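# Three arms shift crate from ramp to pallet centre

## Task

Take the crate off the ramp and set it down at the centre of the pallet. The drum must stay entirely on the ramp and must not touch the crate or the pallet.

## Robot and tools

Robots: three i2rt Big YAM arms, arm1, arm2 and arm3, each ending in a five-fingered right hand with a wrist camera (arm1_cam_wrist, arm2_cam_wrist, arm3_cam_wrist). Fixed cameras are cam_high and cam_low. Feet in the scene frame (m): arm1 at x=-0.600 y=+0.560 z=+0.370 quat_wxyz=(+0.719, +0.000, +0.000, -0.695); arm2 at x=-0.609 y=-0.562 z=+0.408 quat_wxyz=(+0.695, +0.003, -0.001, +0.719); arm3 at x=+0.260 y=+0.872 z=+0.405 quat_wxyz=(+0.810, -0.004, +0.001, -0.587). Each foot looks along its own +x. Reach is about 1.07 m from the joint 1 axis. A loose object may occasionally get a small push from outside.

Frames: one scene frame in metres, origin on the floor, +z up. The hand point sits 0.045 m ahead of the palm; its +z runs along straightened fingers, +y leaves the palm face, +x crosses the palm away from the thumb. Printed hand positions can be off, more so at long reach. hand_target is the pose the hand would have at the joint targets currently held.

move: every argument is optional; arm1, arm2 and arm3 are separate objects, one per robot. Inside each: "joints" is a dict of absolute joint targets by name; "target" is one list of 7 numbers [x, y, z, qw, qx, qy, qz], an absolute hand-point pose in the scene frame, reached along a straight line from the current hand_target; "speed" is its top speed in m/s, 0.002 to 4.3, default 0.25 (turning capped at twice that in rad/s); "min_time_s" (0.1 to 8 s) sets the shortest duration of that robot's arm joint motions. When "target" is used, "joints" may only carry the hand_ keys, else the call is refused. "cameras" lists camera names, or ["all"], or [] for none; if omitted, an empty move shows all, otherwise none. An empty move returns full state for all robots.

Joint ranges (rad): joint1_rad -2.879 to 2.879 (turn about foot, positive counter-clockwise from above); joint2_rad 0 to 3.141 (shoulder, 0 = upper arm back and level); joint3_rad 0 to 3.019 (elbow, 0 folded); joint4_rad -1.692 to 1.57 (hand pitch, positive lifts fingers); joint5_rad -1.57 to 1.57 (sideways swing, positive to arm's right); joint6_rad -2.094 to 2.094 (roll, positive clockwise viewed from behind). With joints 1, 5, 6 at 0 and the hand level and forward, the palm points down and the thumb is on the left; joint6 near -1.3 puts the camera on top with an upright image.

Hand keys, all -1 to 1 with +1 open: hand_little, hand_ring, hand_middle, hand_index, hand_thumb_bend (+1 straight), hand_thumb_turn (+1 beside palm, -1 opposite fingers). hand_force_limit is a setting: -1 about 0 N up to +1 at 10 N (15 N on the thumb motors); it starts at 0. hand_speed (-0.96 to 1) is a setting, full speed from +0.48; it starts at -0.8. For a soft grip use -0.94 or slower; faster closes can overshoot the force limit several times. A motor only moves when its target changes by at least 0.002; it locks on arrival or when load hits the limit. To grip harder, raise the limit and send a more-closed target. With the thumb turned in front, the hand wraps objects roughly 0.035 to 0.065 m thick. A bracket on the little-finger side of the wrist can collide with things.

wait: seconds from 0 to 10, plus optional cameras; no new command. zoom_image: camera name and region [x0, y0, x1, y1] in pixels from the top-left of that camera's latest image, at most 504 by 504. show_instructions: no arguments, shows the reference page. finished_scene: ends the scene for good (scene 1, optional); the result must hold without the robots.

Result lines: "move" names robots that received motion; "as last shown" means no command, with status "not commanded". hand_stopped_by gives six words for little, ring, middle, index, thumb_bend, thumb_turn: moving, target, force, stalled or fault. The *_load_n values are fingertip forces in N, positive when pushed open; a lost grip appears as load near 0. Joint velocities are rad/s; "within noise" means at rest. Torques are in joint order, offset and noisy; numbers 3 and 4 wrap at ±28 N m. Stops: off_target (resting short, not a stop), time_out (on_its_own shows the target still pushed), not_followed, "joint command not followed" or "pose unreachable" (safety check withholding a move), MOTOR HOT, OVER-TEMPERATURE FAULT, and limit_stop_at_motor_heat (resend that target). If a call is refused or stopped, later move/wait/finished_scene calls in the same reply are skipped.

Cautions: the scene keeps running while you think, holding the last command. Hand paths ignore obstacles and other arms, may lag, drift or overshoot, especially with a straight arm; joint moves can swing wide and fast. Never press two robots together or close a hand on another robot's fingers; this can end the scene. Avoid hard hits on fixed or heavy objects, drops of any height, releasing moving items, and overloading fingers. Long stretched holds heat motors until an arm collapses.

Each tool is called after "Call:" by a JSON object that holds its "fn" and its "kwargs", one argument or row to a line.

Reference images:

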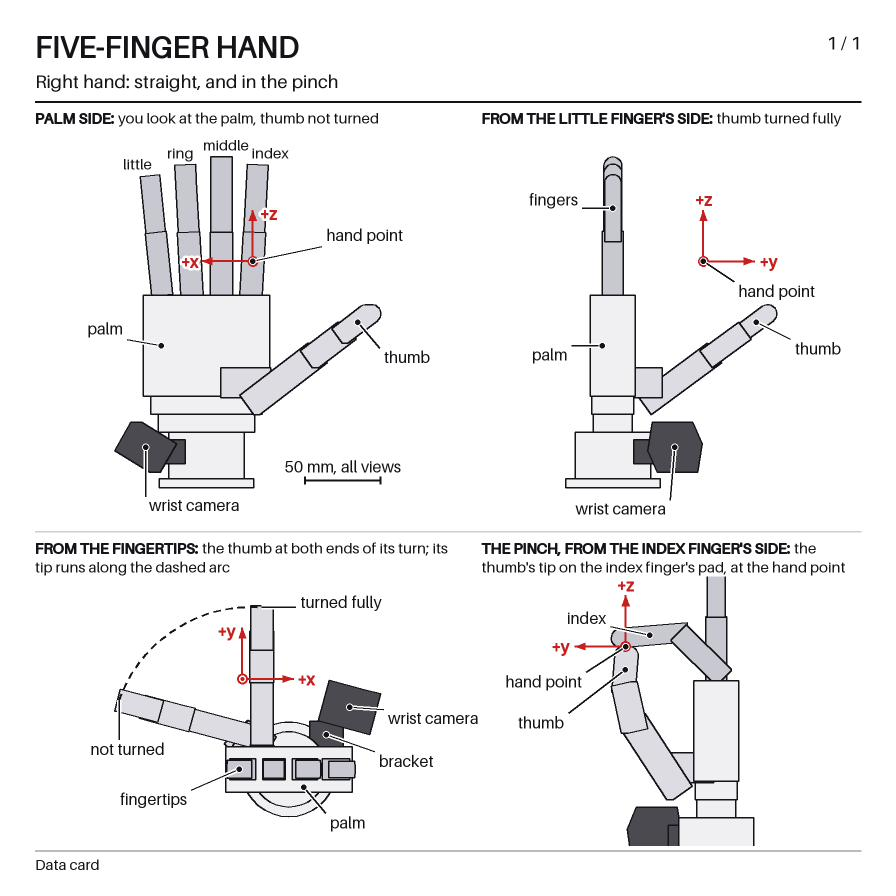

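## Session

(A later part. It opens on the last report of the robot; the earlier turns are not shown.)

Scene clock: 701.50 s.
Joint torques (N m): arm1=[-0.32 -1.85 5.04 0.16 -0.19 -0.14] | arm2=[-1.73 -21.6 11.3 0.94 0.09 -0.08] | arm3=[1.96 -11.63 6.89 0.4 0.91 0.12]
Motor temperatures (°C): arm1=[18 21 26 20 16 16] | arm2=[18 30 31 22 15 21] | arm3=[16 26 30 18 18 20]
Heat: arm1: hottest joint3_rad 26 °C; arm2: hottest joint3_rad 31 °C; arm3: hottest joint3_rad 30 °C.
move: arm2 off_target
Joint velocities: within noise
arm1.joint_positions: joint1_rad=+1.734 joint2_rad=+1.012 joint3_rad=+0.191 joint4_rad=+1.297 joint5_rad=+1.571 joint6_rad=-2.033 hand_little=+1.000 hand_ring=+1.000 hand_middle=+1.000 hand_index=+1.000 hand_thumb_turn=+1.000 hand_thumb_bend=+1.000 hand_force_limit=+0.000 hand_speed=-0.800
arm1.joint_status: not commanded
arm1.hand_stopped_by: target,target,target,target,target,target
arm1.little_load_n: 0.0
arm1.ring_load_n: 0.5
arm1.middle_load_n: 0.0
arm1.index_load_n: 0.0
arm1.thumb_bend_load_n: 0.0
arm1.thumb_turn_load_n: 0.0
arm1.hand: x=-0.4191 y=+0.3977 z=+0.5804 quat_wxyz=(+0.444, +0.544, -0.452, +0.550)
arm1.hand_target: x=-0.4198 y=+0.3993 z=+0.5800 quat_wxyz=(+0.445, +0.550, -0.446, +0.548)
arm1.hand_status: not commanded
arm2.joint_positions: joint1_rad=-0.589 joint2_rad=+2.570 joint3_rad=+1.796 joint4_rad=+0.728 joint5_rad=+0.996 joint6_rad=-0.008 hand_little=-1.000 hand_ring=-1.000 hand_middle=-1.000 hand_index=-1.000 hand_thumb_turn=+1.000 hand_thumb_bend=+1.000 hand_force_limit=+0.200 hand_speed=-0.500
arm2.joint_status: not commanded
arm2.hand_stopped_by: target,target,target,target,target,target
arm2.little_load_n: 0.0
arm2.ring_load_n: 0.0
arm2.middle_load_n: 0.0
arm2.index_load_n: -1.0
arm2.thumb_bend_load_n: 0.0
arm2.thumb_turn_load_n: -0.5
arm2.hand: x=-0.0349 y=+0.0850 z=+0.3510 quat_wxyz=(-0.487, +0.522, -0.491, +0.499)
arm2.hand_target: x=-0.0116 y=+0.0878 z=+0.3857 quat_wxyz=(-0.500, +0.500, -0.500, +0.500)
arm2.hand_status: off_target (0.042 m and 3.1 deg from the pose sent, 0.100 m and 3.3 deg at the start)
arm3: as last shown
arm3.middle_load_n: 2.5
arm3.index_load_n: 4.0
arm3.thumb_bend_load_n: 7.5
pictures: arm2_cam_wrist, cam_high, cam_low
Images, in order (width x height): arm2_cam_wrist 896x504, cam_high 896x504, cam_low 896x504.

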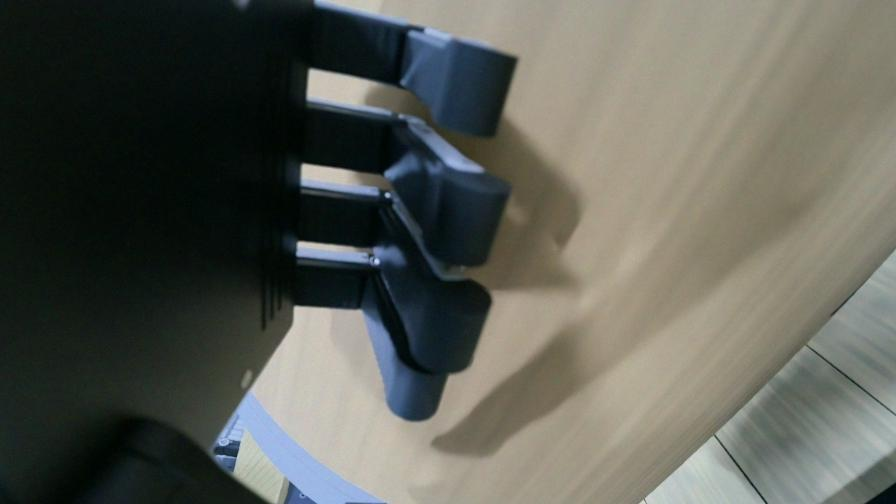

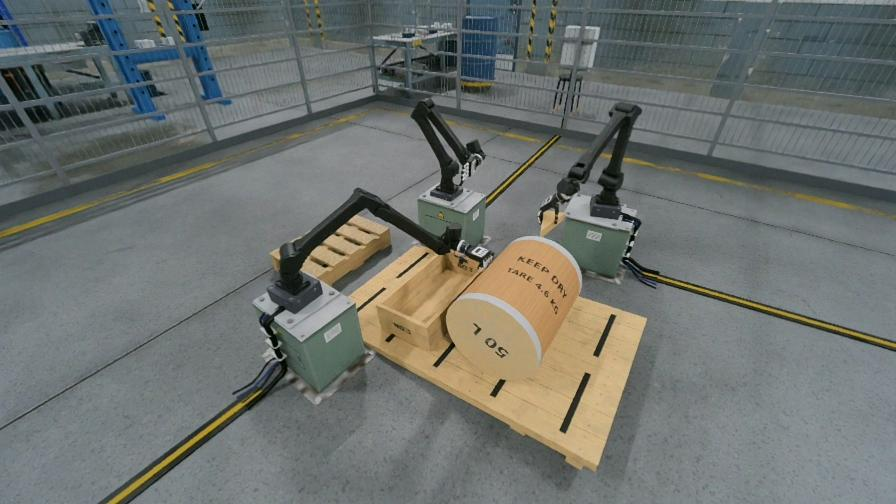

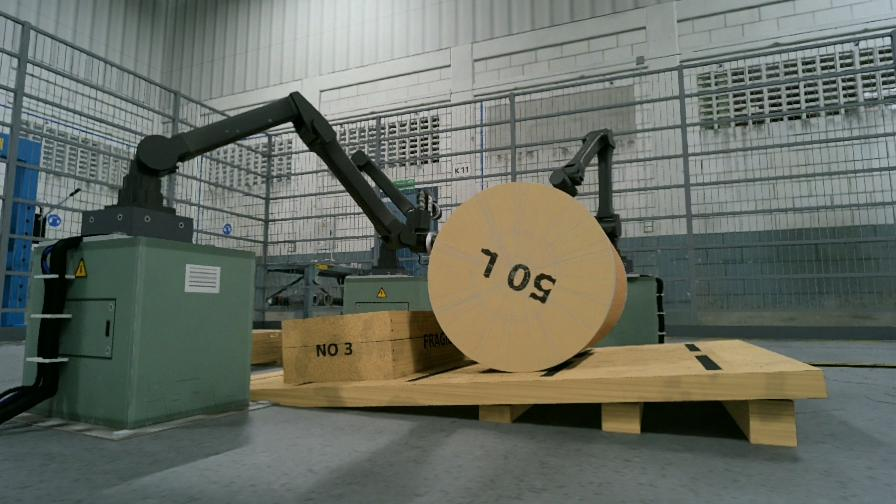

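Call:
{"fn": "move", "kwargs": {
  "arm2": {"target": [0.03, 0.09, 0.415, 0.5, -0.5, 0.5, -0.5], "speed": 0.06},
  "arm3": {"target": [-0.07, 0.34, 0.42, 0.2382, -0.575, -0.723, 0.299], "speed": 0.15},
  "cameras": ["cam_high", "cam_low", "arm1_cam_wrist", "arm3_cam_wrist"]
}}

Call:
{"fn": "zoom_image", "kwargs": {
  "camera": "cam_high",
  "region": [400, 180, 640, 380]
}}

Scene clock: 710.57 s.
Joint torques (N m): arm1=[-0.03 -1.73 5.08 0.18 -0.21 -0.14] | arm2=[-2.14 -21.83 11.93 0.98 0.09 -0.07] | arm3=[-0.03 -13.98 10.03 1.55 0.58 -0.09]
Motor temperatures (°C): arm1=[18 21 26 20 16 16] | arm2=[18 32 33 22 15 21] | arm3=[16 26 30 18 17 20]
Heat: arm1: hottest joint3_rad 26 °C; arm2: hottest joint3_rad 33 °C; arm3: hottest joint3_rad 30 °C.
move: arm2 off_target; arm3 off_target
Joint velocities: within noise
arm1: as last shown
arm1.ring_load_n: 0.0
arm2.joint_positions: joint1_rad=-0.629 joint2_rad=+2.563 joint3_rad=+1.892 joint4_rad=+0.631 joint5_rad=+0.952 joint6_rad=-0.008 hand_little=-1.000 hand_ring=-1.000 hand_middle=-1.000 hand_index=-1.000 hand_thumb_turn=+1.000 hand_thumb_bend=+1.000 hand_force_limit=+0.200 hand_speed=-0.500
arm2.joint_status: not commanded
arm2.hand_stopped_by: target,target,target,target,target,target
arm2.little_load_n: 0.0
arm2.ring_load_n: 0.0
arm2.middle_load_n: 0.0
arm2.index_load_n: -1.0
arm2.thumb_bend_load_n: 0.0
arm2.thumb_turn_load_n: -0.5
arm2.hand: x=+0.0034 y=+0.0913 z=+0.3842 quat_wxyz=(-0.491, +0.521, -0.491, +0.496)
arm2.hand_target: x=+0.0282 y=+0.0879 z=+0.4157 quat_wxyz=(-0.500, +0.500, -0.500, +0.500)
arm2.hand_status: off_target (0.041 m and 2.9 deg from the pose sent, 0.091 m and 3.1 deg at the start)
arm3.joint_positions: joint1_rad=-0.776 joint2_rad=+1.841 joint3_rad=+1.178 joint4_rad=-0.401 joint5_rad=+0.570 joint6_rad=+0.715 hand_little=+0.180 hand_ring=+0.187 hand_middle=+0.173 hand_index=+0.105 hand_thumb_turn=-1.000 hand_thumb_bend=+0.845 hand_force_limit=-0.400 hand_speed=-0.920
arm3.joint_status: not commanded
arm3.hand_stopped_by: force,force,force,force,force,target
arm3.little_load_n: 2.5
arm3.ring_load_n: 1.5
arm3.middle_load_n: 2.5
arm3.index_load_n: 4.0
arm3.thumb_bend_load_n: 7.5
arm3.thumb_turn_load_n: 3.0
arm3.hand: x=-0.0533 y=+0.3588 z=+0.4031 quat_wxyz=(+0.240, -0.573, -0.733, +0.277)
arm3.hand_target: x=-0.0694 y=+0.3412 z=+0.4208 quat_wxyz=(+0.238, -0.575, -0.723, +0.299)
arm3.hand_status: off_target (0.030 m and 2.8 deg from the pose sent, 0.169 m and 1.4 deg at the start)
pictures: arm1_cam_wrist, arm3_cam_wrist, cam_high, cam_low
Images, in order (width x height): arm1_cam_wrist 896x504, arm3_cam_wrist 896x504, cam_high 896x504, cam_low 896x504.

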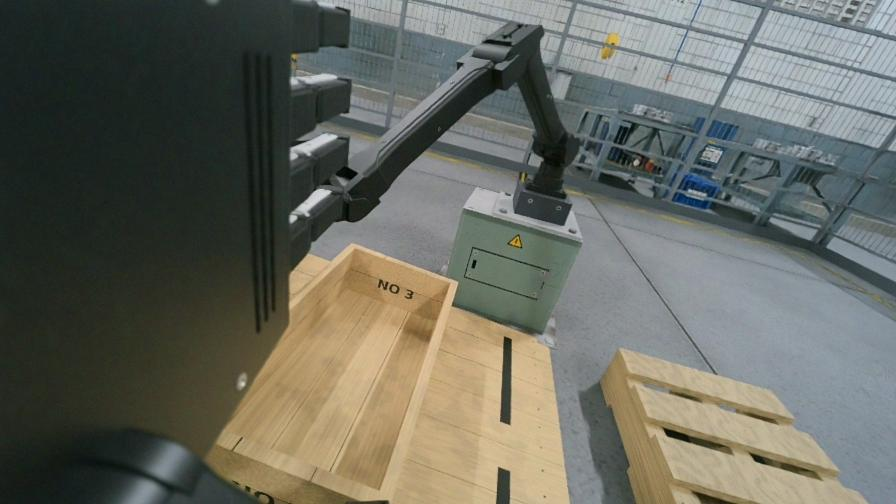

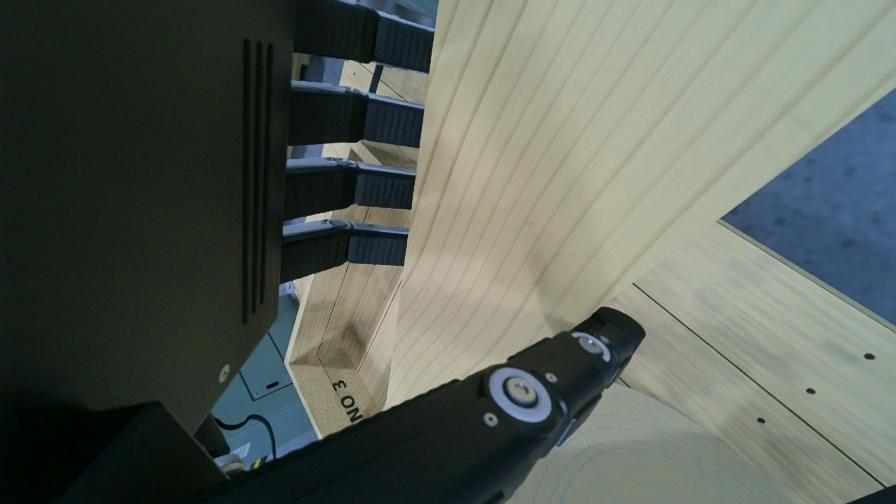

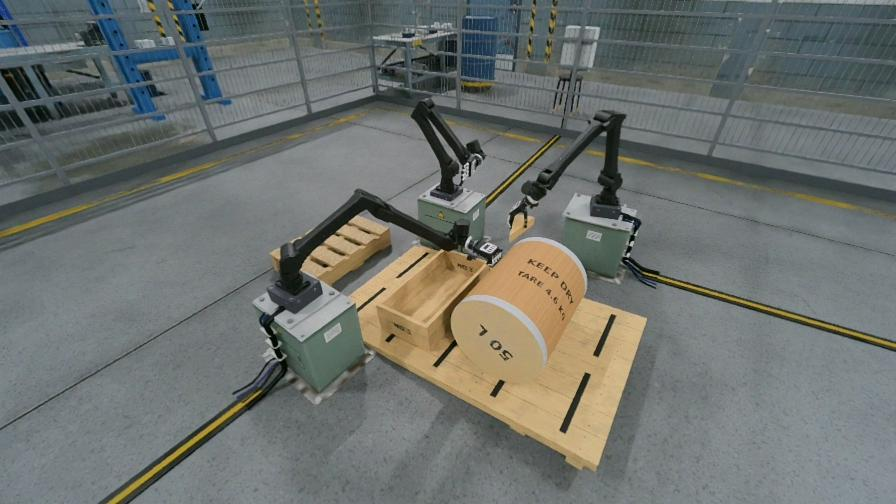

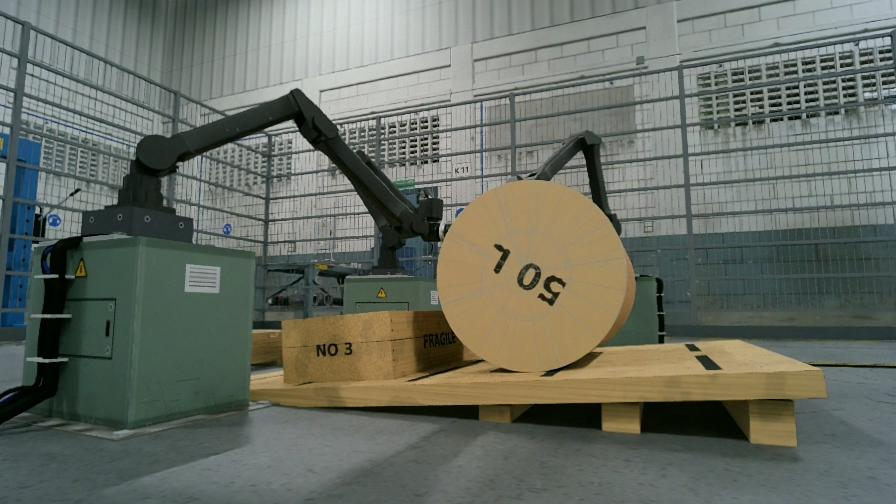

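Scaled by 2.100 from the camera's image (finer frame: 1280x720).

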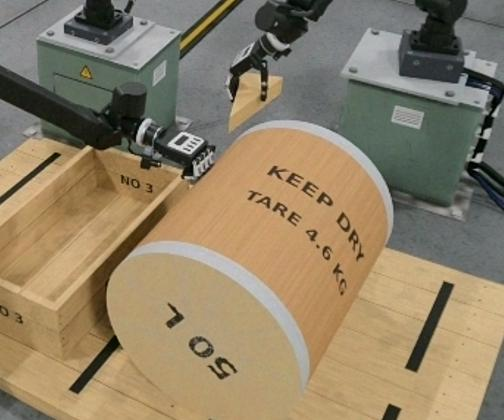

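Call:
{"fn": "move", "kwargs": {
  "arm3": {"target": [-0.062, 0.285, 0.225, 0.2039, -0.5885, -0.7338, 0.2716], "speed": 0.15},
  "cameras": ["cam_high", "arm3_cam_wrist"]
}}

Call:
{"fn": "zoom_image", "kwargs": {
  "camera": "cam_high",
  "region": [400, 180, 640, 380]
}}

Scene clock: 756.80 s.
Joint torques (N m): arm1=[-0.44 -1.73 5.09 0.18 -0.19 -0.13] | arm2=[-2.08 -21.77 11.92 0.96 0.09 -0.08] | arm3=[2.08 -17.79 7.65 1.51 0.54 0.12]
Motor temperatures (°C): arm1=[18 21 26 20 16 16] | arm2=[18 31 34 22 15 21] | arm3=[16 26 35 18 17 20]
Heat: arm1: hottest joint3_rad 26 °C; arm2: hottest joint3_rad 34 °C; arm3: hottest joint3_rad 35 °C.
move: arm3 off_target
Joint velocities: within noise
arm1, arm2: as last shown
arm2.little_load_n: 0.5
arm2.thumb_turn_load_n: 0.0
arm3.joint_positions: joint1_rad=-0.772 joint2_rad=+2.294 joint3_rad=+1.350 joint4_rad=-0.200 joint5_rad=+0.510 joint6_rad=+0.773 hand_little=+0.180 hand_ring=+0.187 hand_middle=+0.173 hand_index=+0.105 hand_thumb_turn=-1.000 hand_thumb_bend=+0.845 hand_force_limit=-0.400 hand_speed=-0.920
arm3.joint_status: not commanded
arm3.hand_stopped_by: force,force,force,force,force,target
arm3.little_load_n: 2.5
arm3.ring_load_n: 1.5
arm3.middle_load_n: 2.5
arm3.index_load_n: 4.0
arm3.thumb_bend_load_n: 7.5
arm3.thumb_turn_load_n: 2.5
arm3.hand: x=-0.0597 y=+0.3127 z=+0.2119 quat_wxyz=(+0.212, -0.589, -0.741, +0.245)
arm3.hand_target: x=-0.0613 y=+0.2857 z=+0.2261 quat_wxyz=(+0.204, -0.588, -0.734, +0.272)
arm3.hand_status: off_target (0.031 m and 3.2 deg from the pose sent, 0.193 m and 4.6 deg at the start)
pictures: arm3_cam_wrist, cam_high
Images, in order (width x height): arm3_cam_wrist 896x504, cam_high 896x504.

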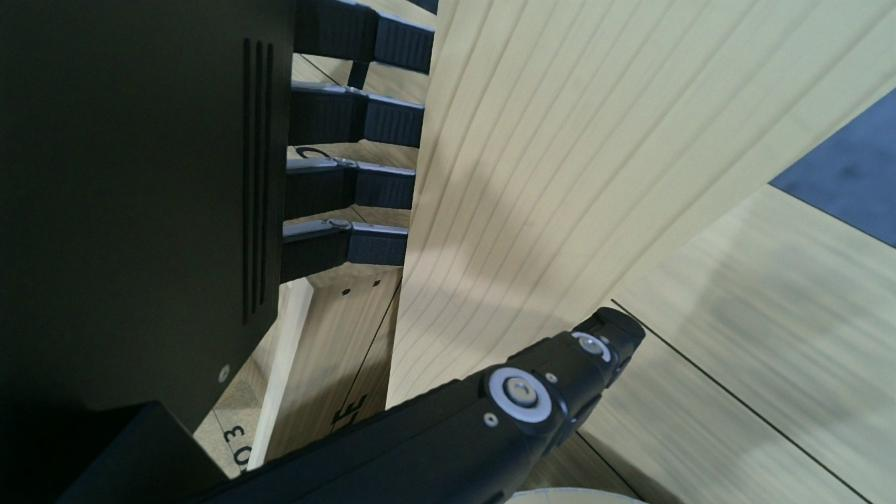

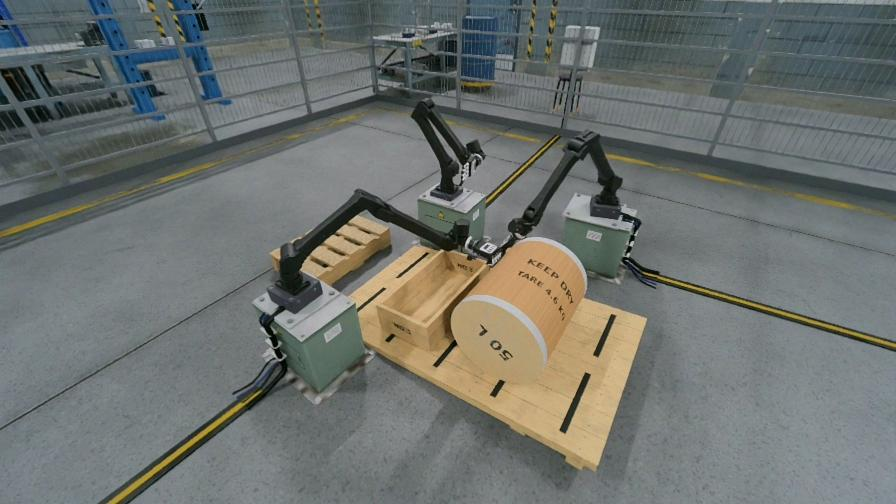

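Scaled by 2.100 from the camera's image (finer frame: 1280x720).

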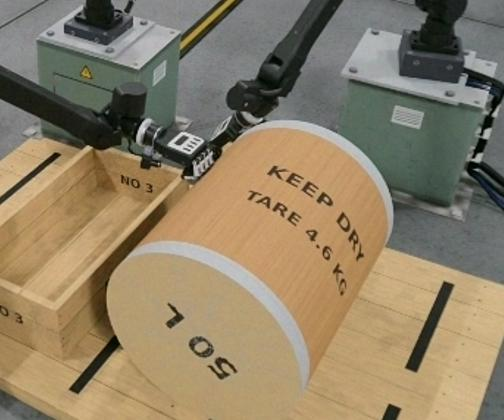

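Call:
{"fn": "move", "kwargs": {
  "arm3": {"target": [-0.072, 0.258, 0.145, 0.1905, -0.5933, -0.7274, 0.2877], "speed": 0.12},
  "cameras": ["arm3_cam_wrist"]
}}

Scene clock: 782.27 s.
Joint torques (N m): arm1=[-0.62 -1.67 5.04 0.16 -0.21 -0.14] | arm2=[-2.08 -21.83 11.9 0.95 0.09 -0.07] | arm3=[1.9 -18.49 7.13 1.61 0.5 0.13]
Motor temperatures (°C): arm1=[18 21 26 20 16 16] | arm2=[18 32 35 21 15 21] | arm3=[16 29 32 18 17 19]
Heat: arm1: hottest joint3_rad 26 °C; arm2: hottest joint3_rad 35 °C; arm3: hottest joint3_rad 32 °C.
move: arm3 off_target
Joint velocities: within noise
arm1, arm2: as last shown
arm2.little_load_n: 0.0
arm3.joint_positions: joint1_rad=-0.772 joint2_rad=+2.496 joint3_rad=+1.479 joint4_rad=-0.088 joint5_rad=+0.493 joint6_rad=+0.783 hand_little=+0.180 hand_ring=+0.187 hand_middle=+0.173 hand_index=+0.105 hand_thumb_turn=-1.000 hand_thumb_bend=+0.845 hand_force_limit=-0.400 hand_speed=-0.920
arm3.joint_status: not commanded
arm3.hand_stopped_by: force,force,force,force,force,target
arm3.little_load_n: 2.5
arm3.ring_load_n: 1.5
arm3.middle_load_n: 2.0
arm3.index_load_n: 4.5
arm3.thumb_bend_load_n: 7.5
arm3.thumb_turn_load_n: 2.5
arm3.hand: x=-0.0699 y=+0.2842 z=+0.1344 quat_wxyz=(+0.199, -0.593, -0.734, +0.263)
arm3.hand_target: x=-0.0713 y=+0.2589 z=+0.1458 quat_wxyz=(+0.190, -0.593, -0.727, +0.288)
arm3.hand_status: off_target (0.028 m and 3.1 deg from the pose sent, 0.087 m and 5.7 deg at the start)
Images, in order (width x height): arm3_cam_wrist 896x504.

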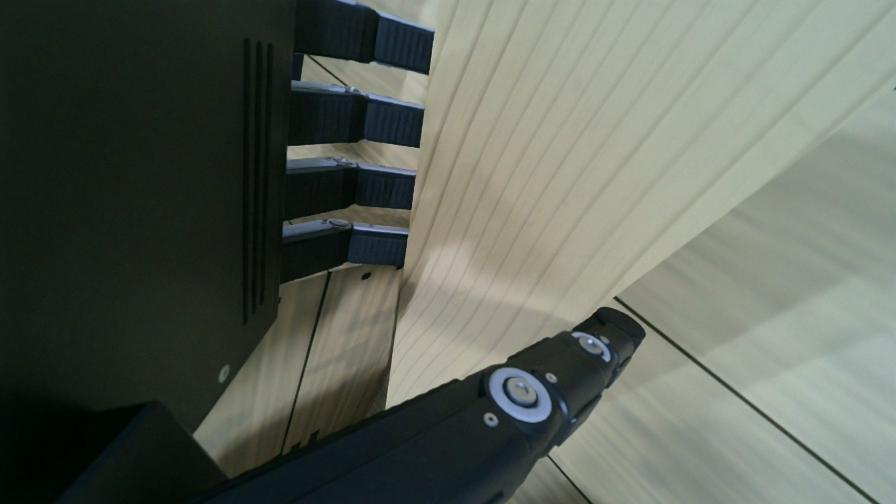

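Call:
{"fn": "move", "kwargs": {
  "arm3": {"target": [-0.072, 0.255, 0.118, 0.1905, -0.5933, -0.7274, 0.2877], "speed": 0.05},
  "cameras": ["arm3_cam_wrist"]
}}

Call:
{"fn": "move", "kwargs": {
  "arm3": {"target": [-0.072, 0.254, 0.106, 0.1905, -0.5933, -0.7274, 0.2877], "speed": 0.05},
  "cameras": ["arm3_cam_wrist"]
}}

Scene clock: 792.60 s.
Joint torques (N m): arm1=[-0.38 -1.85 5.09 0.2 -0.18 -0.15] | arm2=[-2.08 -21.77 11.9 0.92 0.09 -0.07] | arm3=[2.08 -18.84 6.93 1.68 0.55 0.13]
Motor temperatures (°C): arm1=[18 21 26 20 16 16] | arm2=[18 33 36 21 15 21] | arm3=[16 29 31 18 17 19]
Heat: arm1: hottest joint3_rad 26 °C; arm2: hottest joint3_rad 36 °C; arm3: hottest joint3_rad 31 °C.
move: arm3 off_target
Joint velocities: within noise
arm1, arm2: as last shown
arm1.thumb_bend_load_n: 0.5
arm3.joint_positions: joint1_rad=-0.772 joint2_rad=+2.559 joint3_rad=+1.518 joint4_rad=-0.067 joint5_rad=+0.493 joint6_rad=+0.785 hand_little=+0.180 hand_ring=+0.187 hand_middle=+0.173 hand_index=+0.105 hand_thumb_turn=-1.000 hand_thumb_bend=+0.845 hand_force_limit=-0.400 hand_speed=-0.920
arm3.joint_status: not commanded
arm3.hand_stopped_by: force,force,force,force,force,target
arm3.little_load_n: 2.5
arm3.ring_load_n: 1.5
arm3.middle_load_n: 2.5
arm3.index_load_n: 4.0
arm3.thumb_bend_load_n: 7.5
arm3.thumb_turn_load_n: 2.5
arm3.hand: x=-0.0710 y=+0.2822 z=+0.1077 quat_wxyz=(+0.199, -0.594, -0.734, +0.262)
arm3.hand_target: x=-0.0713 y=+0.2560 z=+0.1188 quat_wxyz=(+0.190, -0.593, -0.727, +0.287)
arm3.hand_status: off_target (0.029 m and 3.1 deg from the pose sent, 0.034 m and 3.0 deg at the start)
Images, in order (width x height): arm3_cam_wrist 896x504.

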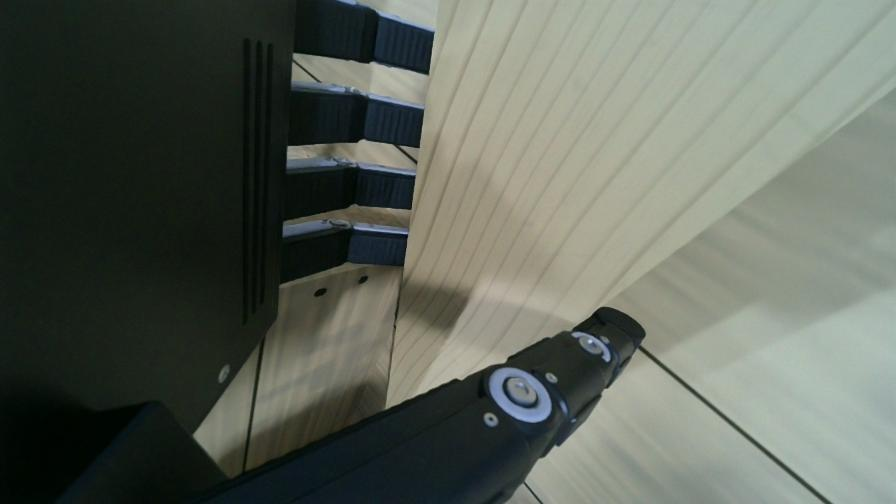

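Scene clock: 793.67 s.
Joint torques (N m): arm1=[-0.38 -1.55 5.08 0.25 -0.18 -0.14] | arm2=[-1.96 -21.89 11.92 0.98 0.09 -0.08] | arm3=[2.02 -18.49 6.93 1.61 0.54 0.13]
Motor temperatures (°C): arm1=[18 21 26 20 16 16] | arm2=[18 33 36 21 15 21] | arm3=[16 29 31 18 17 19]
Heat: arm1: hottest joint3_rad 26 °C; arm2: hottest joint3_rad 36 °C; arm3: hottest joint3_rad 31 °C.
move: arm3 off_target
Joint velocities: within noise
arm1, arm2: as last shown
arm1.thumb_bend_load_n: 0.0
arm3.joint_positions: joint1_rad=-0.771 joint2_rad=+2.581 joint3_rad=+1.537 joint4_rad=-0.056 joint5_rad=+0.493 joint6_rad=+0.786 hand_little=+0.180 hand_ring=+0.187 hand_middle=+0.173 hand_index=+0.105 hand_thumb_turn=-1.000 hand_thumb_bend=+0.846 hand_force_limit=-0.400 hand_speed=-0.920
arm3.joint_status: not commanded
arm3.hand_stopped_by: force,force,force,force,force,target
arm3.little_load_n: 2.5
arm3.ring_load_n: 1.5
arm3.middle_load_n: 2.5
arm3.index_load_n: 4.0
arm3.thumb_bend_load_n: 7.5
arm3.thumb_turn_load_n: 2.5
arm3.hand: x=-0.0722 y=+0.2777 z=+0.1003 quat_wxyz=(+0.198, -0.594, -0.733, +0.267)
arm3.hand_target: x=-0.0713 y=+0.2547 z=+0.1069 quat_wxyz=(+0.190, -0.593, -0.727, +0.288)
arm3.hand_status: off_target (0.024 m and 2.6 deg from the pose sent, 0.028 m and 3.1 deg at the start)
Images, in order (width x height): arm3_cam_wrist 896x504.

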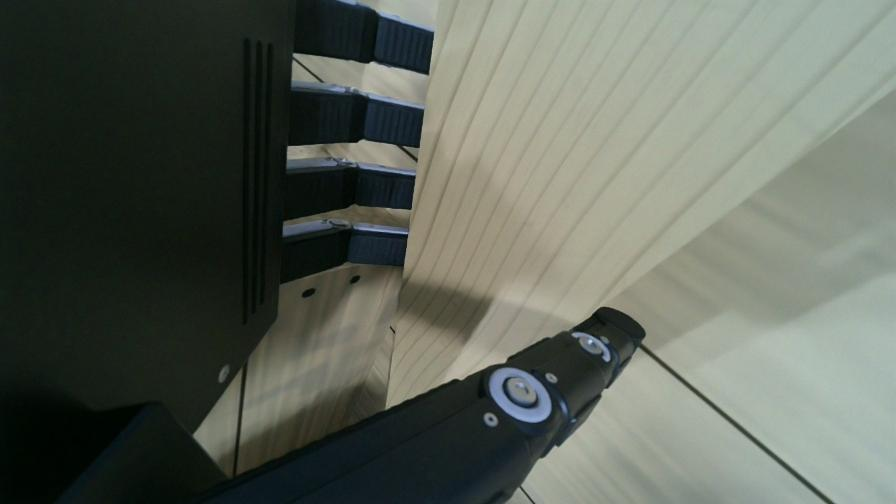

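Call:
{"fn": "move", "kwargs": {
  "arm3": {"target": [-0.072, 0.256, 0.099, 0.1905, -0.5933, -0.7274, 0.2877], "speed": 0.05},
  "cameras": ["cam_low", "cam_high"]
}}

Scene clock: 800.23 s.
Joint torques (N m): arm1=[-0.15 -1.44 5.05 0.2 -0.2 -0.14] | arm2=[-2.02 -21.77 11.89 0.96 0.08 -0.08] | arm3=[1.9 -17.67 7.04 1.99 0.51 0.12]
Motor temperatures (°C): arm1=[18 21 26 20 16 16] | arm2=[18 33 36 21 15 21] | arm3=[16 29 31 18 17 19]
Heat: arm1: hottest joint3_rad 26 °C; arm2: hottest joint3_rad 36 °C; arm3: hottest joint3_rad 31 °C.
move: arm3 off_target
Joint velocities: within noise
arm1, arm2: as last shown
arm3.joint_positions: joint1_rad=-0.771 joint2_rad=+2.582 joint3_rad=+1.537 joint4_rad=-0.052 joint5_rad=+0.493 joint6_rad=+0.786 hand_little=+0.180 hand_ring=+0.187 hand_middle=+0.173 hand_index=+0.105 hand_thumb_turn=-1.000 hand_thumb_bend=+0.846 hand_force_limit=-0.400 hand_speed=-0.920
arm3.joint_status: not commanded
arm3.hand_stopped_by: force,force,force,force,force,target
arm3.little_load_n: 1.5
arm3.ring_load_n: 1.0
arm3.middle_load_n: 1.5
arm3.index_load_n: 3.5
arm3.thumb_bend_load_n: 8.0
arm3.thumb_turn_load_n: 2.5
arm3.hand: x=-0.0724 y=+0.2774 z=+0.0999 quat_wxyz=(+0.198, -0.594, -0.732, +0.268)
arm3.hand_target: x=-0.0714 y=+0.2568 z=+0.0999 quat_wxyz=(+0.190, -0.593, -0.727, +0.288)
arm3.hand_status: off_target (0.021 m and 2.5 deg from the pose sent, 0.022 m and 2.6 deg at the start)
pictures: cam_high, cam_low
Images, in order (width x height): cam_high 896x504, cam_low 896x504.

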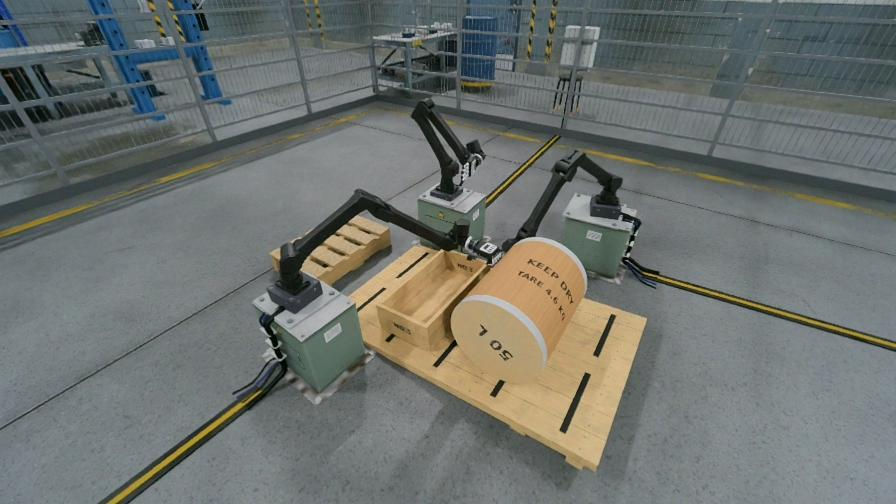

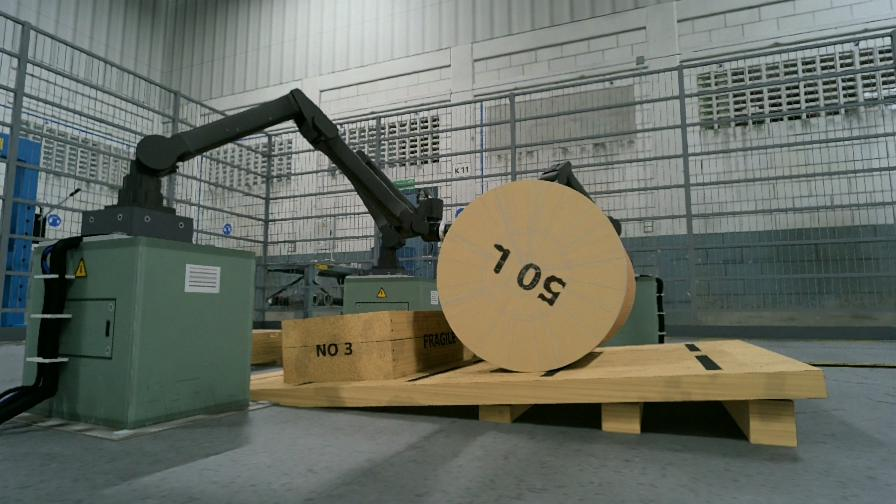

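Call:
{"fn": "move", "kwargs": {
  "arm3": {"target": [-0.072, 0.212, 0.103, 0.1905, -0.5933, -0.7274, 0.2877], "speed": 0.06},
  "cameras": ["arm3_cam_wrist"]
}}

Scene clock: 808.70 s.
Joint torques (N m): arm1=[-0.21 -1.49 5.08 0.23 -0.18 -0.12] | arm2=[-2.08 -21.89 11.9 0.95 0.09 -0.08] | arm3=[3.14 -17.79 10.67 1.63 -0.53 0.23]
Motor temperatures (°C): arm1=[18 21 26 20 16 16] | arm2=[18 33 36 21 15 21] | arm3=[16 30 32 18 17 19]
Heat: arm1: hottest joint3_rad 26 °C; arm2: hottest joint3_rad 36 °C; arm3: hottest joint3_rad 32 °C.
move: arm3 off_target
Joint velocities: within noise
arm1, arm2: as last shown
arm1.index_load_n: 0.5
arm2.ring_load_n: 0.5
arm3.joint_positions: joint1_rad=-0.757 joint2_rad=+2.616 joint3_rad=+1.638 joint4_rad=-0.164 joint5_rad=+0.530 joint6_rad=+0.803 hand_little=+0.180 hand_ring=+0.187 hand_middle=+0.173 hand_index=+0.105 hand_thumb_turn=-1.000 hand_thumb_bend=+0.846 hand_force_limit=-0.400 hand_speed=-0.920
arm3.joint_status: not commanded
arm3.hand_stopped_by: force,force,force,force,force,target
arm3.little_load_n: 2.0
arm3.ring_load_n: 1.5
arm3.middle_load_n: 2.0
arm3.index_load_n: 4.0
arm3.thumb_bend_load_n: 8.0
arm3.thumb_turn_load_n: 0.0
arm3.hand: x=-0.0773 y=+0.2618 z=+0.0987 quat_wxyz=(+0.216, -0.594, -0.733, +0.252)
arm3.hand_target: x=-0.0697 y=+0.2155 z=+0.1066 quat_wxyz=(+0.190, -0.593, -0.728, +0.288)
arm3.hand_status: off_target (0.050 m and 5.0 deg from the pose sent, 0.065 m and 2.5 deg at the start)
Images, in order (width x height): arm3_cam_wrist 896x504.

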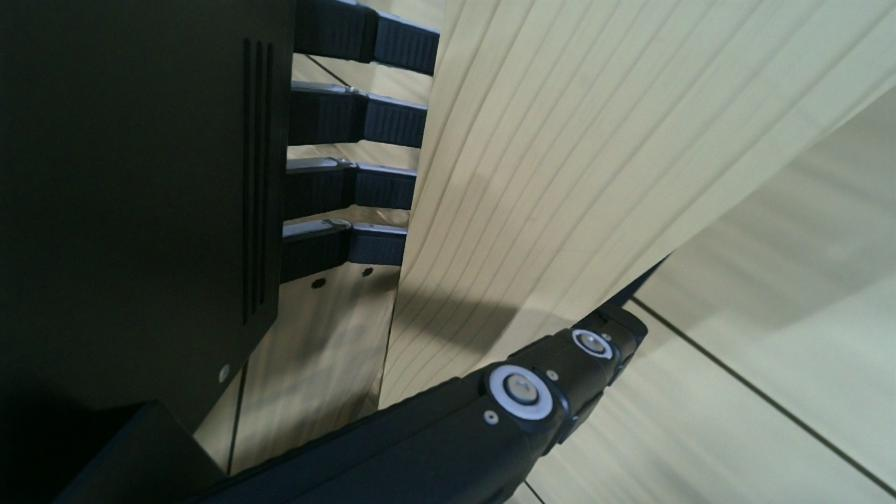

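Call:
{"fn": "move", "kwargs": {
  "arm1": {"target": [-0.338, 0.376, 0.438, 0.0672, 0.7585, -0.302, 0.572], "speed": 0.2},
  "cameras": ["arm1_cam_wrist"]
}}

Scene clock: 832.03 s.
Joint torques (N m): arm1=[-1.73 0.85 8.83 2.09 -0.05 -0.15] | arm2=[-1.96 -21.83 11.9 0.96 0.08 -0.08] | arm3=[3.14 -17.79 10.58 1.73 -0.53 0.24]
Motor temperatures (°C): arm1=[18 21 26 20 16 16] | arm2=[18 34 37 21 15 21] | arm3=[16 33 36 18 17 19]
Heat: arm1: hottest joint3_rad 26 °C; arm2: hottest joint3_rad 37 °C; arm3: hottest joint3_rad 36 °C.
move: arm1 off_target
Joint velocities: within noise
arm1.joint_positions: joint1_rad=+1.143 joint2_rad=+0.652 joint3_rad=+0.043 joint4_rad=+0.230 joint5_rad=+0.090 joint6_rad=-1.270 hand_little=+1.000 hand_ring=+1.000 hand_middle=+1.000 hand_index=+1.000 hand_thumb_turn=+1.000 hand_thumb_bend=+1.000 hand_force_limit=+0.000 hand_speed=-0.800
arm1.joint_status: not commanded
arm1.hand_stopped_by: target,target,target,target,target,target
arm1.little_load_n: 0.0
arm1.ring_load_n: 0.0
arm1.middle_load_n: 0.0
arm1.index_load_n: 0.0
arm1.thumb_bend_load_n: 0.0
arm1.thumb_turn_load_n: 0.0
arm1.hand: x=-0.3461 y=+0.3835 z=+0.4242 quat_wxyz=(+0.062, +0.769, -0.305, +0.558)
arm1.hand_target: x=-0.3389 y=+0.3767 z=+0.4386 quat_wxyz=(+0.067, +0.759, -0.302, +0.572)
arm1.hand_status: off_target (0.018 m and 2.1 deg from the pose sent, 0.165 m and 53.1 deg at the start)
arm2, arm3: as last shown
arm2.ring_load_n: 0.0
arm2.index_load_n: -1.5
arm3.ring_load_n: 1.0
arm3.middle_load_n: 2.5
arm3.thumb_bend_load_n: 7.5
arm3.thumb_turn_load_n: 0.5
Images, in order (width x height): arm1_cam_wrist 896x504.

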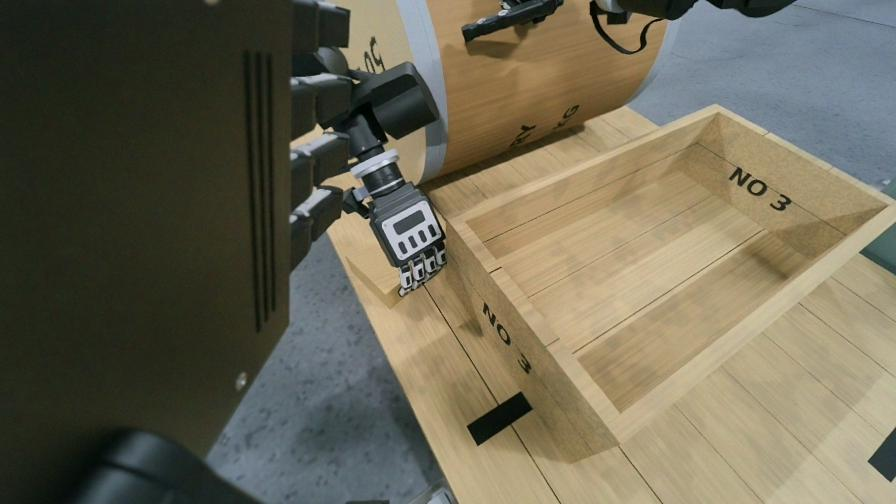

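Call:
{"fn": "zoom_image", "kwargs": {
  "camera": "arm1_cam_wrist",
  "region": [310, 100, 560, 350]
}}

Scaled by 2.016 from the camera's image (finer frame: 1280x720).

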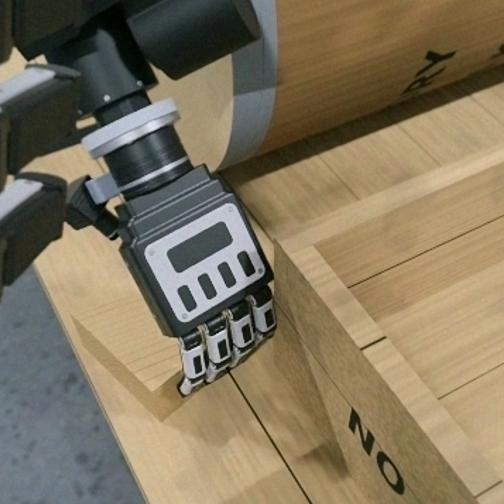

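Call:
{"fn": "move", "kwargs": {
  "arm3": {"target": [-0.072, 0.27, 0.115, 0.1905, -0.5933, -0.7274, 0.2877], "speed": 0.06}
}}

Call:
{"fn": "move", "kwargs": {
  "arm3": {"target": [0.01, 0.26, 0.125, 0.1905, -0.5933, -0.7274, 0.2877], "speed": 0.08},
  "cameras": ["arm1_cam_wrist", "arm3_cam_wrist"]
}}

Scene clock: 873.33 s.
Joint torques (N m): arm1=[-1.55 1.14 8.81 2.13 -0.02 -0.14] | arm2=[-2.02 -21.83 11.89 0.95 0.1 -0.08] | arm3=[0.09 -20.31 4.03 1.43 0.34 -0.04]
Motor temperatures (°C): arm1=[18 21 31 21 16 16] | arm2=[18 35 38 21 15 21] | arm3=[16 35 38 18 17 19]
Heat: arm1: hottest joint3_rad 31 °C; arm2: hottest joint3_rad 38 °C; arm3: hottest joint3_rad 38 °C.
move: arm3 off_target
Joint velocities: within noise
arm1: as last shown
arm1.joint_positions: joint1_rad=+1.143 joint2_rad=+0.652 joint3_rad=+0.043 joint4_rad=+0.231 joint5_rad=+0.090 joint6_rad=-1.270 hand_little=+1.000 hand_ring=+1.000 hand_middle=+1.000 hand_index=+1.000 hand_thumb_turn=+1.000 hand_thumb_bend=+1.000 hand_force_limit=+0.000 hand_speed=-0.800
arm1.hand: x=-0.3461 y=+0.3834 z=+0.4243 quat_wxyz=(+0.062, +0.769, -0.305, +0.558)
arm1.hand_target: x=-0.3390 y=+0.3766 z=+0.4386 quat_wxyz=(+0.068, +0.759, -0.302, +0.572)
arm2.joint_positions: joint1_rad=-0.629 joint2_rad=+2.563 joint3_rad=+1.892 joint4_rad=+0.631 joint5_rad=+0.952 joint6_rad=-0.008 hand_little=-1.000 hand_ring=-1.000 hand_middle=-1.000 hand_index=-1.000 hand_thumb_turn=+1.000 hand_thumb_bend=+1.000 hand_force_limit=+0.200 hand_speed=-0.500
arm2.joint_status: not commanded
arm2.hand_stopped_by: target,target,target,target,target,target
arm2.little_load_n: 0.0
arm2.ring_load_n: 0.0
arm2.middle_load_n: 0.0
arm2.index_load_n: -1.0
arm2.thumb_bend_load_n: 0.0
arm2.thumb_turn_load_n: 0.0
arm2.hand: x=+0.0034 y=+0.0913 z=+0.3842 quat_wxyz=(-0.491, +0.521, -0.491, +0.496)
arm2.hand_target: x=+0.0282 y=+0.0879 z=+0.4157 quat_wxyz=(-0.500, +0.500, -0.500, +0.500)
arm2.hand_status: not commanded
arm3.joint_positions: joint1_rad=-0.758 joint2_rad=+2.573 joint3_rad=+1.512 joint4_rad=-0.021 joint5_rad=+0.493 joint6_rad=+0.791 hand_little=+0.180 hand_ring=+0.187 hand_middle=+0.173 hand_index=+0.105 hand_thumb_turn=-1.000 hand_thumb_bend=+0.846 hand_force_limit=-0.400 hand_speed=-0.920
arm3.joint_status: not commanded
arm3.hand_stopped_by: force,force,force,force,force,target
arm3.little_load_n: 2.0
arm3.ring_load_n: 1.0
arm3.middle_load_n: 2.0
arm3.index_load_n: 4.5
arm3.thumb_bend_load_n: 6.5
arm3.thumb_turn_load_n: 1.0
arm3.hand: x=-0.0638 y=+0.2750 z=+0.1021 quat_wxyz=(+0.193, -0.592, -0.732, +0.277)
arm3.hand_target: x=-0.0719 y=+0.2700 z=+0.1148 quat_wxyz=(+0.191, -0.593, -0.727, +0.288)
arm3.hand_status: off_target (0.016 m and 1.4 deg from the pose sent, 0.019 m and 5.0 deg at the start)
pictures: none

Scene clock: 875.13 s.
Joint torques (N m): arm1=[-1.85 1.26 8.8 2.09 -0.01 -0.14] | arm2=[-1.96 -21.77 11.92 0.95 0.09 -0.08] | arm3=[1.73 -20.25 4.03 0.51 0.7 0.18]
Motor temperatures (°C): arm1=[18 21 31 21 16 16] | arm2=[18 35 38 21 15 21] | arm3=[16 35 38 18 17 19]
Heat: arm1: hottest joint3_rad 31 °C; arm2: hottest joint3_rad 38 °C; arm3: hottest joint3_rad 38 °C.
move: arm3 off_target
Joint velocities: within noise
arm1, arm2: as last shown
arm3.joint_positions: joint1_rad=-0.644 joint2_rad=+2.530 joint3_rad=+1.431 joint4_rad=-0.043 joint5_rad=+0.548 joint6_rad=+0.909 hand_little=+0.180 hand_ring=+0.187 hand_middle=+0.173 hand_index=+0.105 hand_thumb_turn=-1.000 hand_thumb_bend=+0.846 hand_force_limit=-0.400 hand_speed=-0.920
arm3.joint_status: not commanded
arm3.hand_stopped_by: force,force,force,force,force,target
arm3.little_load_n: 1.5
arm3.ring_load_n: 1.0
arm3.middle_load_n: 2.0
arm3.index_load_n: 4.5
arm3.thumb_bend_load_n: 6.5
arm3.thumb_turn_load_n: 1.5
arm3.hand: x=+0.0066 y=+0.2726 z=+0.1075 quat_wxyz=(+0.196, -0.592, -0.732, +0.276)
arm3.hand_target: x=+0.0101 y=+0.2601 z=+0.1247 quat_wxyz=(+0.190, -0.593, -0.727, +0.288)
arm3.hand_status: off_target (0.022 m and 1.5 deg from the pose sent, 0.079 m and 1.4 deg at the start)
Images, in order (width x height): arm1_cam_wrist 896x504, arm3_cam_wrist 896x504.

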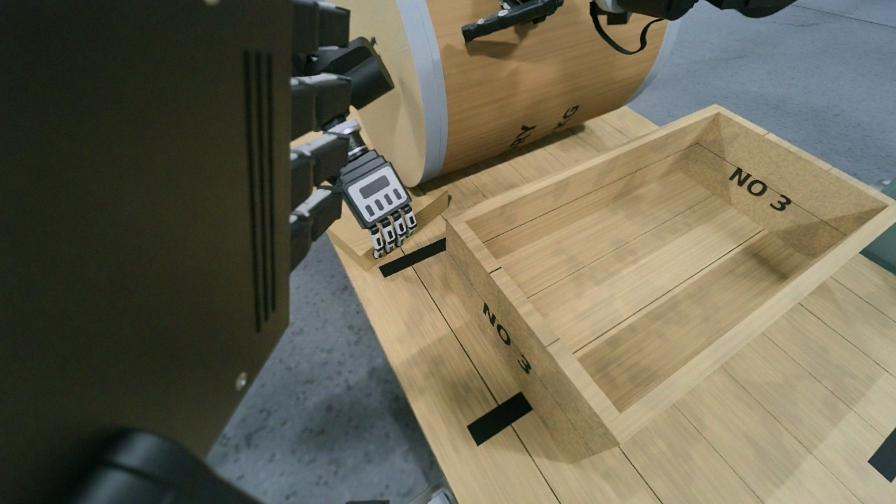

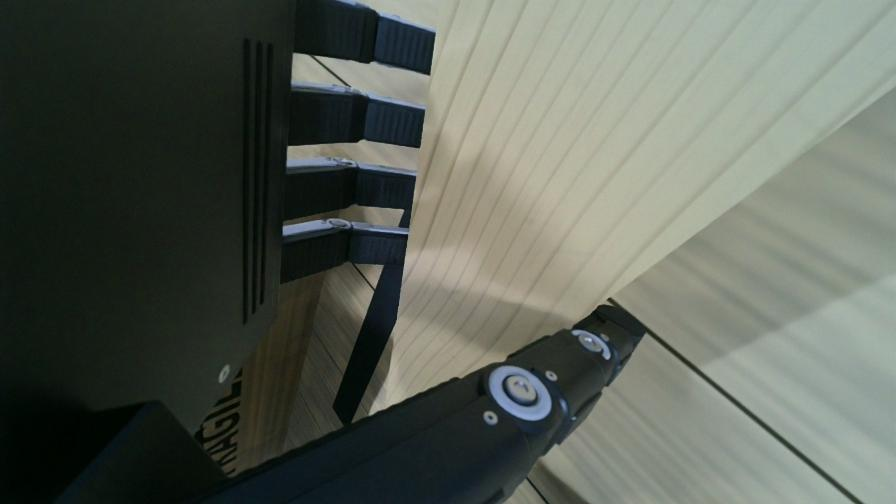

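Call:
{"fn": "move", "kwargs": {
  "arm3": {"target": [0.008, 0.205, 0.129, 0.1905, -0.5933, -0.7274, 0.2877], "speed": 0.08},
  "cameras": ["arm1_cam_wrist", "arm3_cam_wrist"]
}}

Call:
{"fn": "zoom_image", "kwargs": {
  "camera": "arm1_cam_wrist",
  "region": [310, 80, 560, 330]
}}

Scene clock: 884.27 s.
Joint torques (N m): arm1=[-1.49 1.08 8.8 2.1 -0.02 -0.14] | arm2=[-2.78 -21.66 11.88 0.99 0.11 -0.08] | arm3=[4.48 -17.9 12.33 0.51 0.74 0.12]
Motor temperatures (°C): arm1=[18 21 32 22 16 15] | arm2=[18 36 38 21 15 21] | arm3=[16 35 36 18 17 19]
Heat: arm1: hottest joint3_rad 32 °C; arm2: hottest joint3_rad 38 °C; arm3: hottest joint3_rad 36 °C.
move: arm3 off_target
Joint velocities: within noise
arm1, arm2: as last shown
arm2.joint_positions: joint1_rad=-0.619 joint2_rad=+2.561 joint3_rad=+1.893 joint4_rad=+0.631 joint5_rad=+0.952 joint6_rad=-0.008 hand_little=-1.000 hand_ring=-1.000 hand_middle=-1.000 hand_index=-1.000 hand_thumb_turn=+1.000 hand_thumb_bend=+1.000 hand_force_limit=+0.200 hand_speed=-0.500
arm2.index_load_n: -2.0
arm2.thumb_turn_load_n: -0.5
arm2.hand: x=-0.0028 y=+0.0978 z=+0.3861 quat_wxyz=(-0.494, +0.523, -0.489, +0.494)
arm2.hand_target: x=+0.0283 y=+0.0879 z=+0.4157 quat_wxyz=(-0.500, +0.500, -0.500, +0.500)
arm3.joint_positions: joint1_rad=-0.651 joint2_rad=+2.537 joint3_rad=+1.492 joint4_rad=-0.183 joint5_rad=+0.556 joint6_rad=+0.941 hand_little=+0.179 hand_ring=+0.187 hand_middle=+0.173 hand_index=+0.105 hand_thumb_turn=-1.000 hand_thumb_bend=+0.846 hand_force_limit=-0.400 hand_speed=-0.920
arm3.joint_status: not commanded
arm3.hand_stopped_by: force,force,force,force,force,target
arm3.little_load_n: 0.5
arm3.ring_load_n: 0.5
arm3.middle_load_n: 1.0
arm3.index_load_n: 5.5
arm3.thumb_bend_load_n: 5.0
arm3.thumb_turn_load_n: 0.5
arm3.hand: x=+0.0012 y=+0.2758 z=+0.1084 quat_wxyz=(+0.210, -0.602, -0.732, +0.241)
arm3.hand_target: x=+0.0118 y=+0.2104 z=+0.1347 quat_wxyz=(+0.189, -0.593, -0.728, +0.288)
arm3.hand_status: off_target (0.074 m and 5.9 deg from the pose sent, 0.071 m and 1.5 deg at the start)
Images, in order (width x height): arm1_cam_wrist 896x504, arm3_cam_wrist 896x504.

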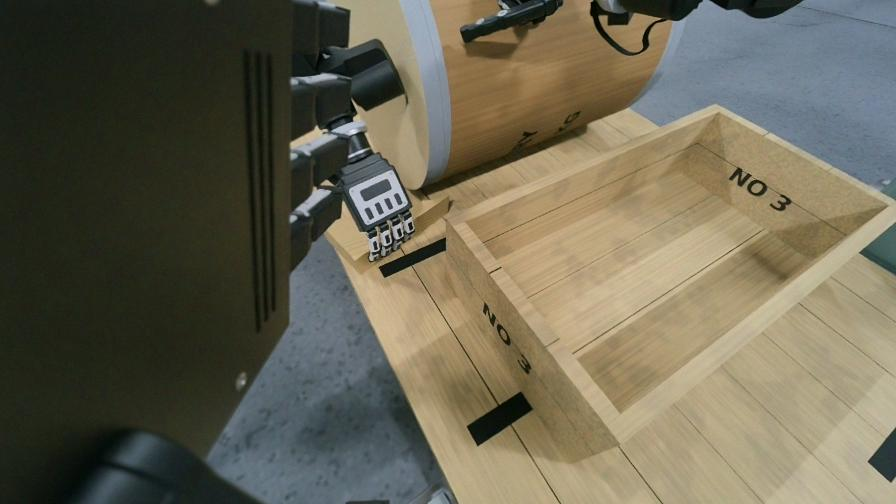

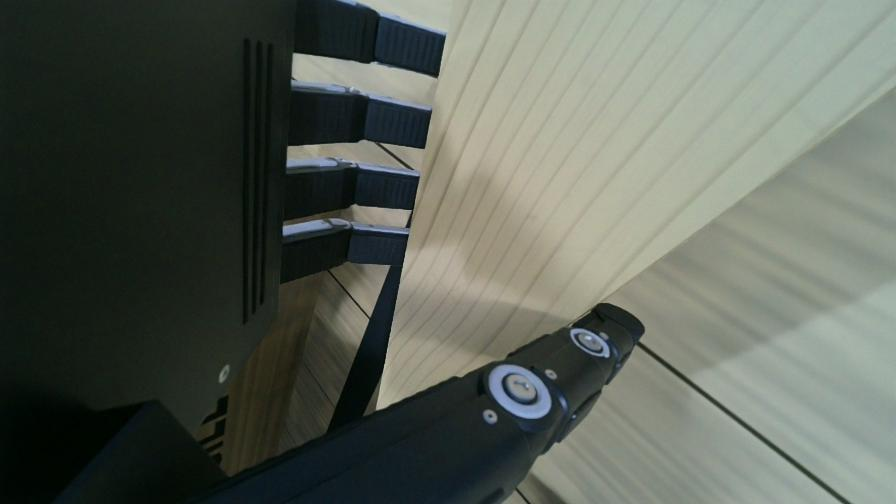

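Scaled by 2.016 from the camera's image (finer frame: 1280x720).

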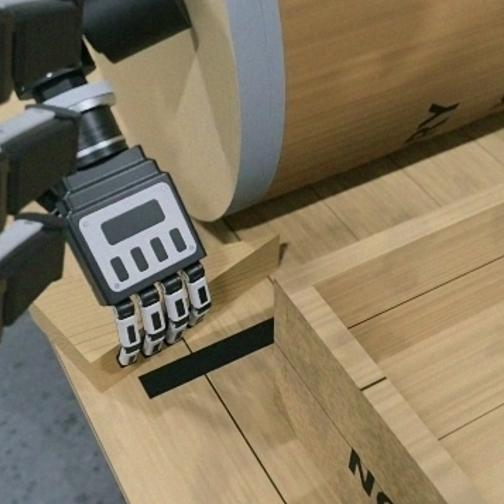

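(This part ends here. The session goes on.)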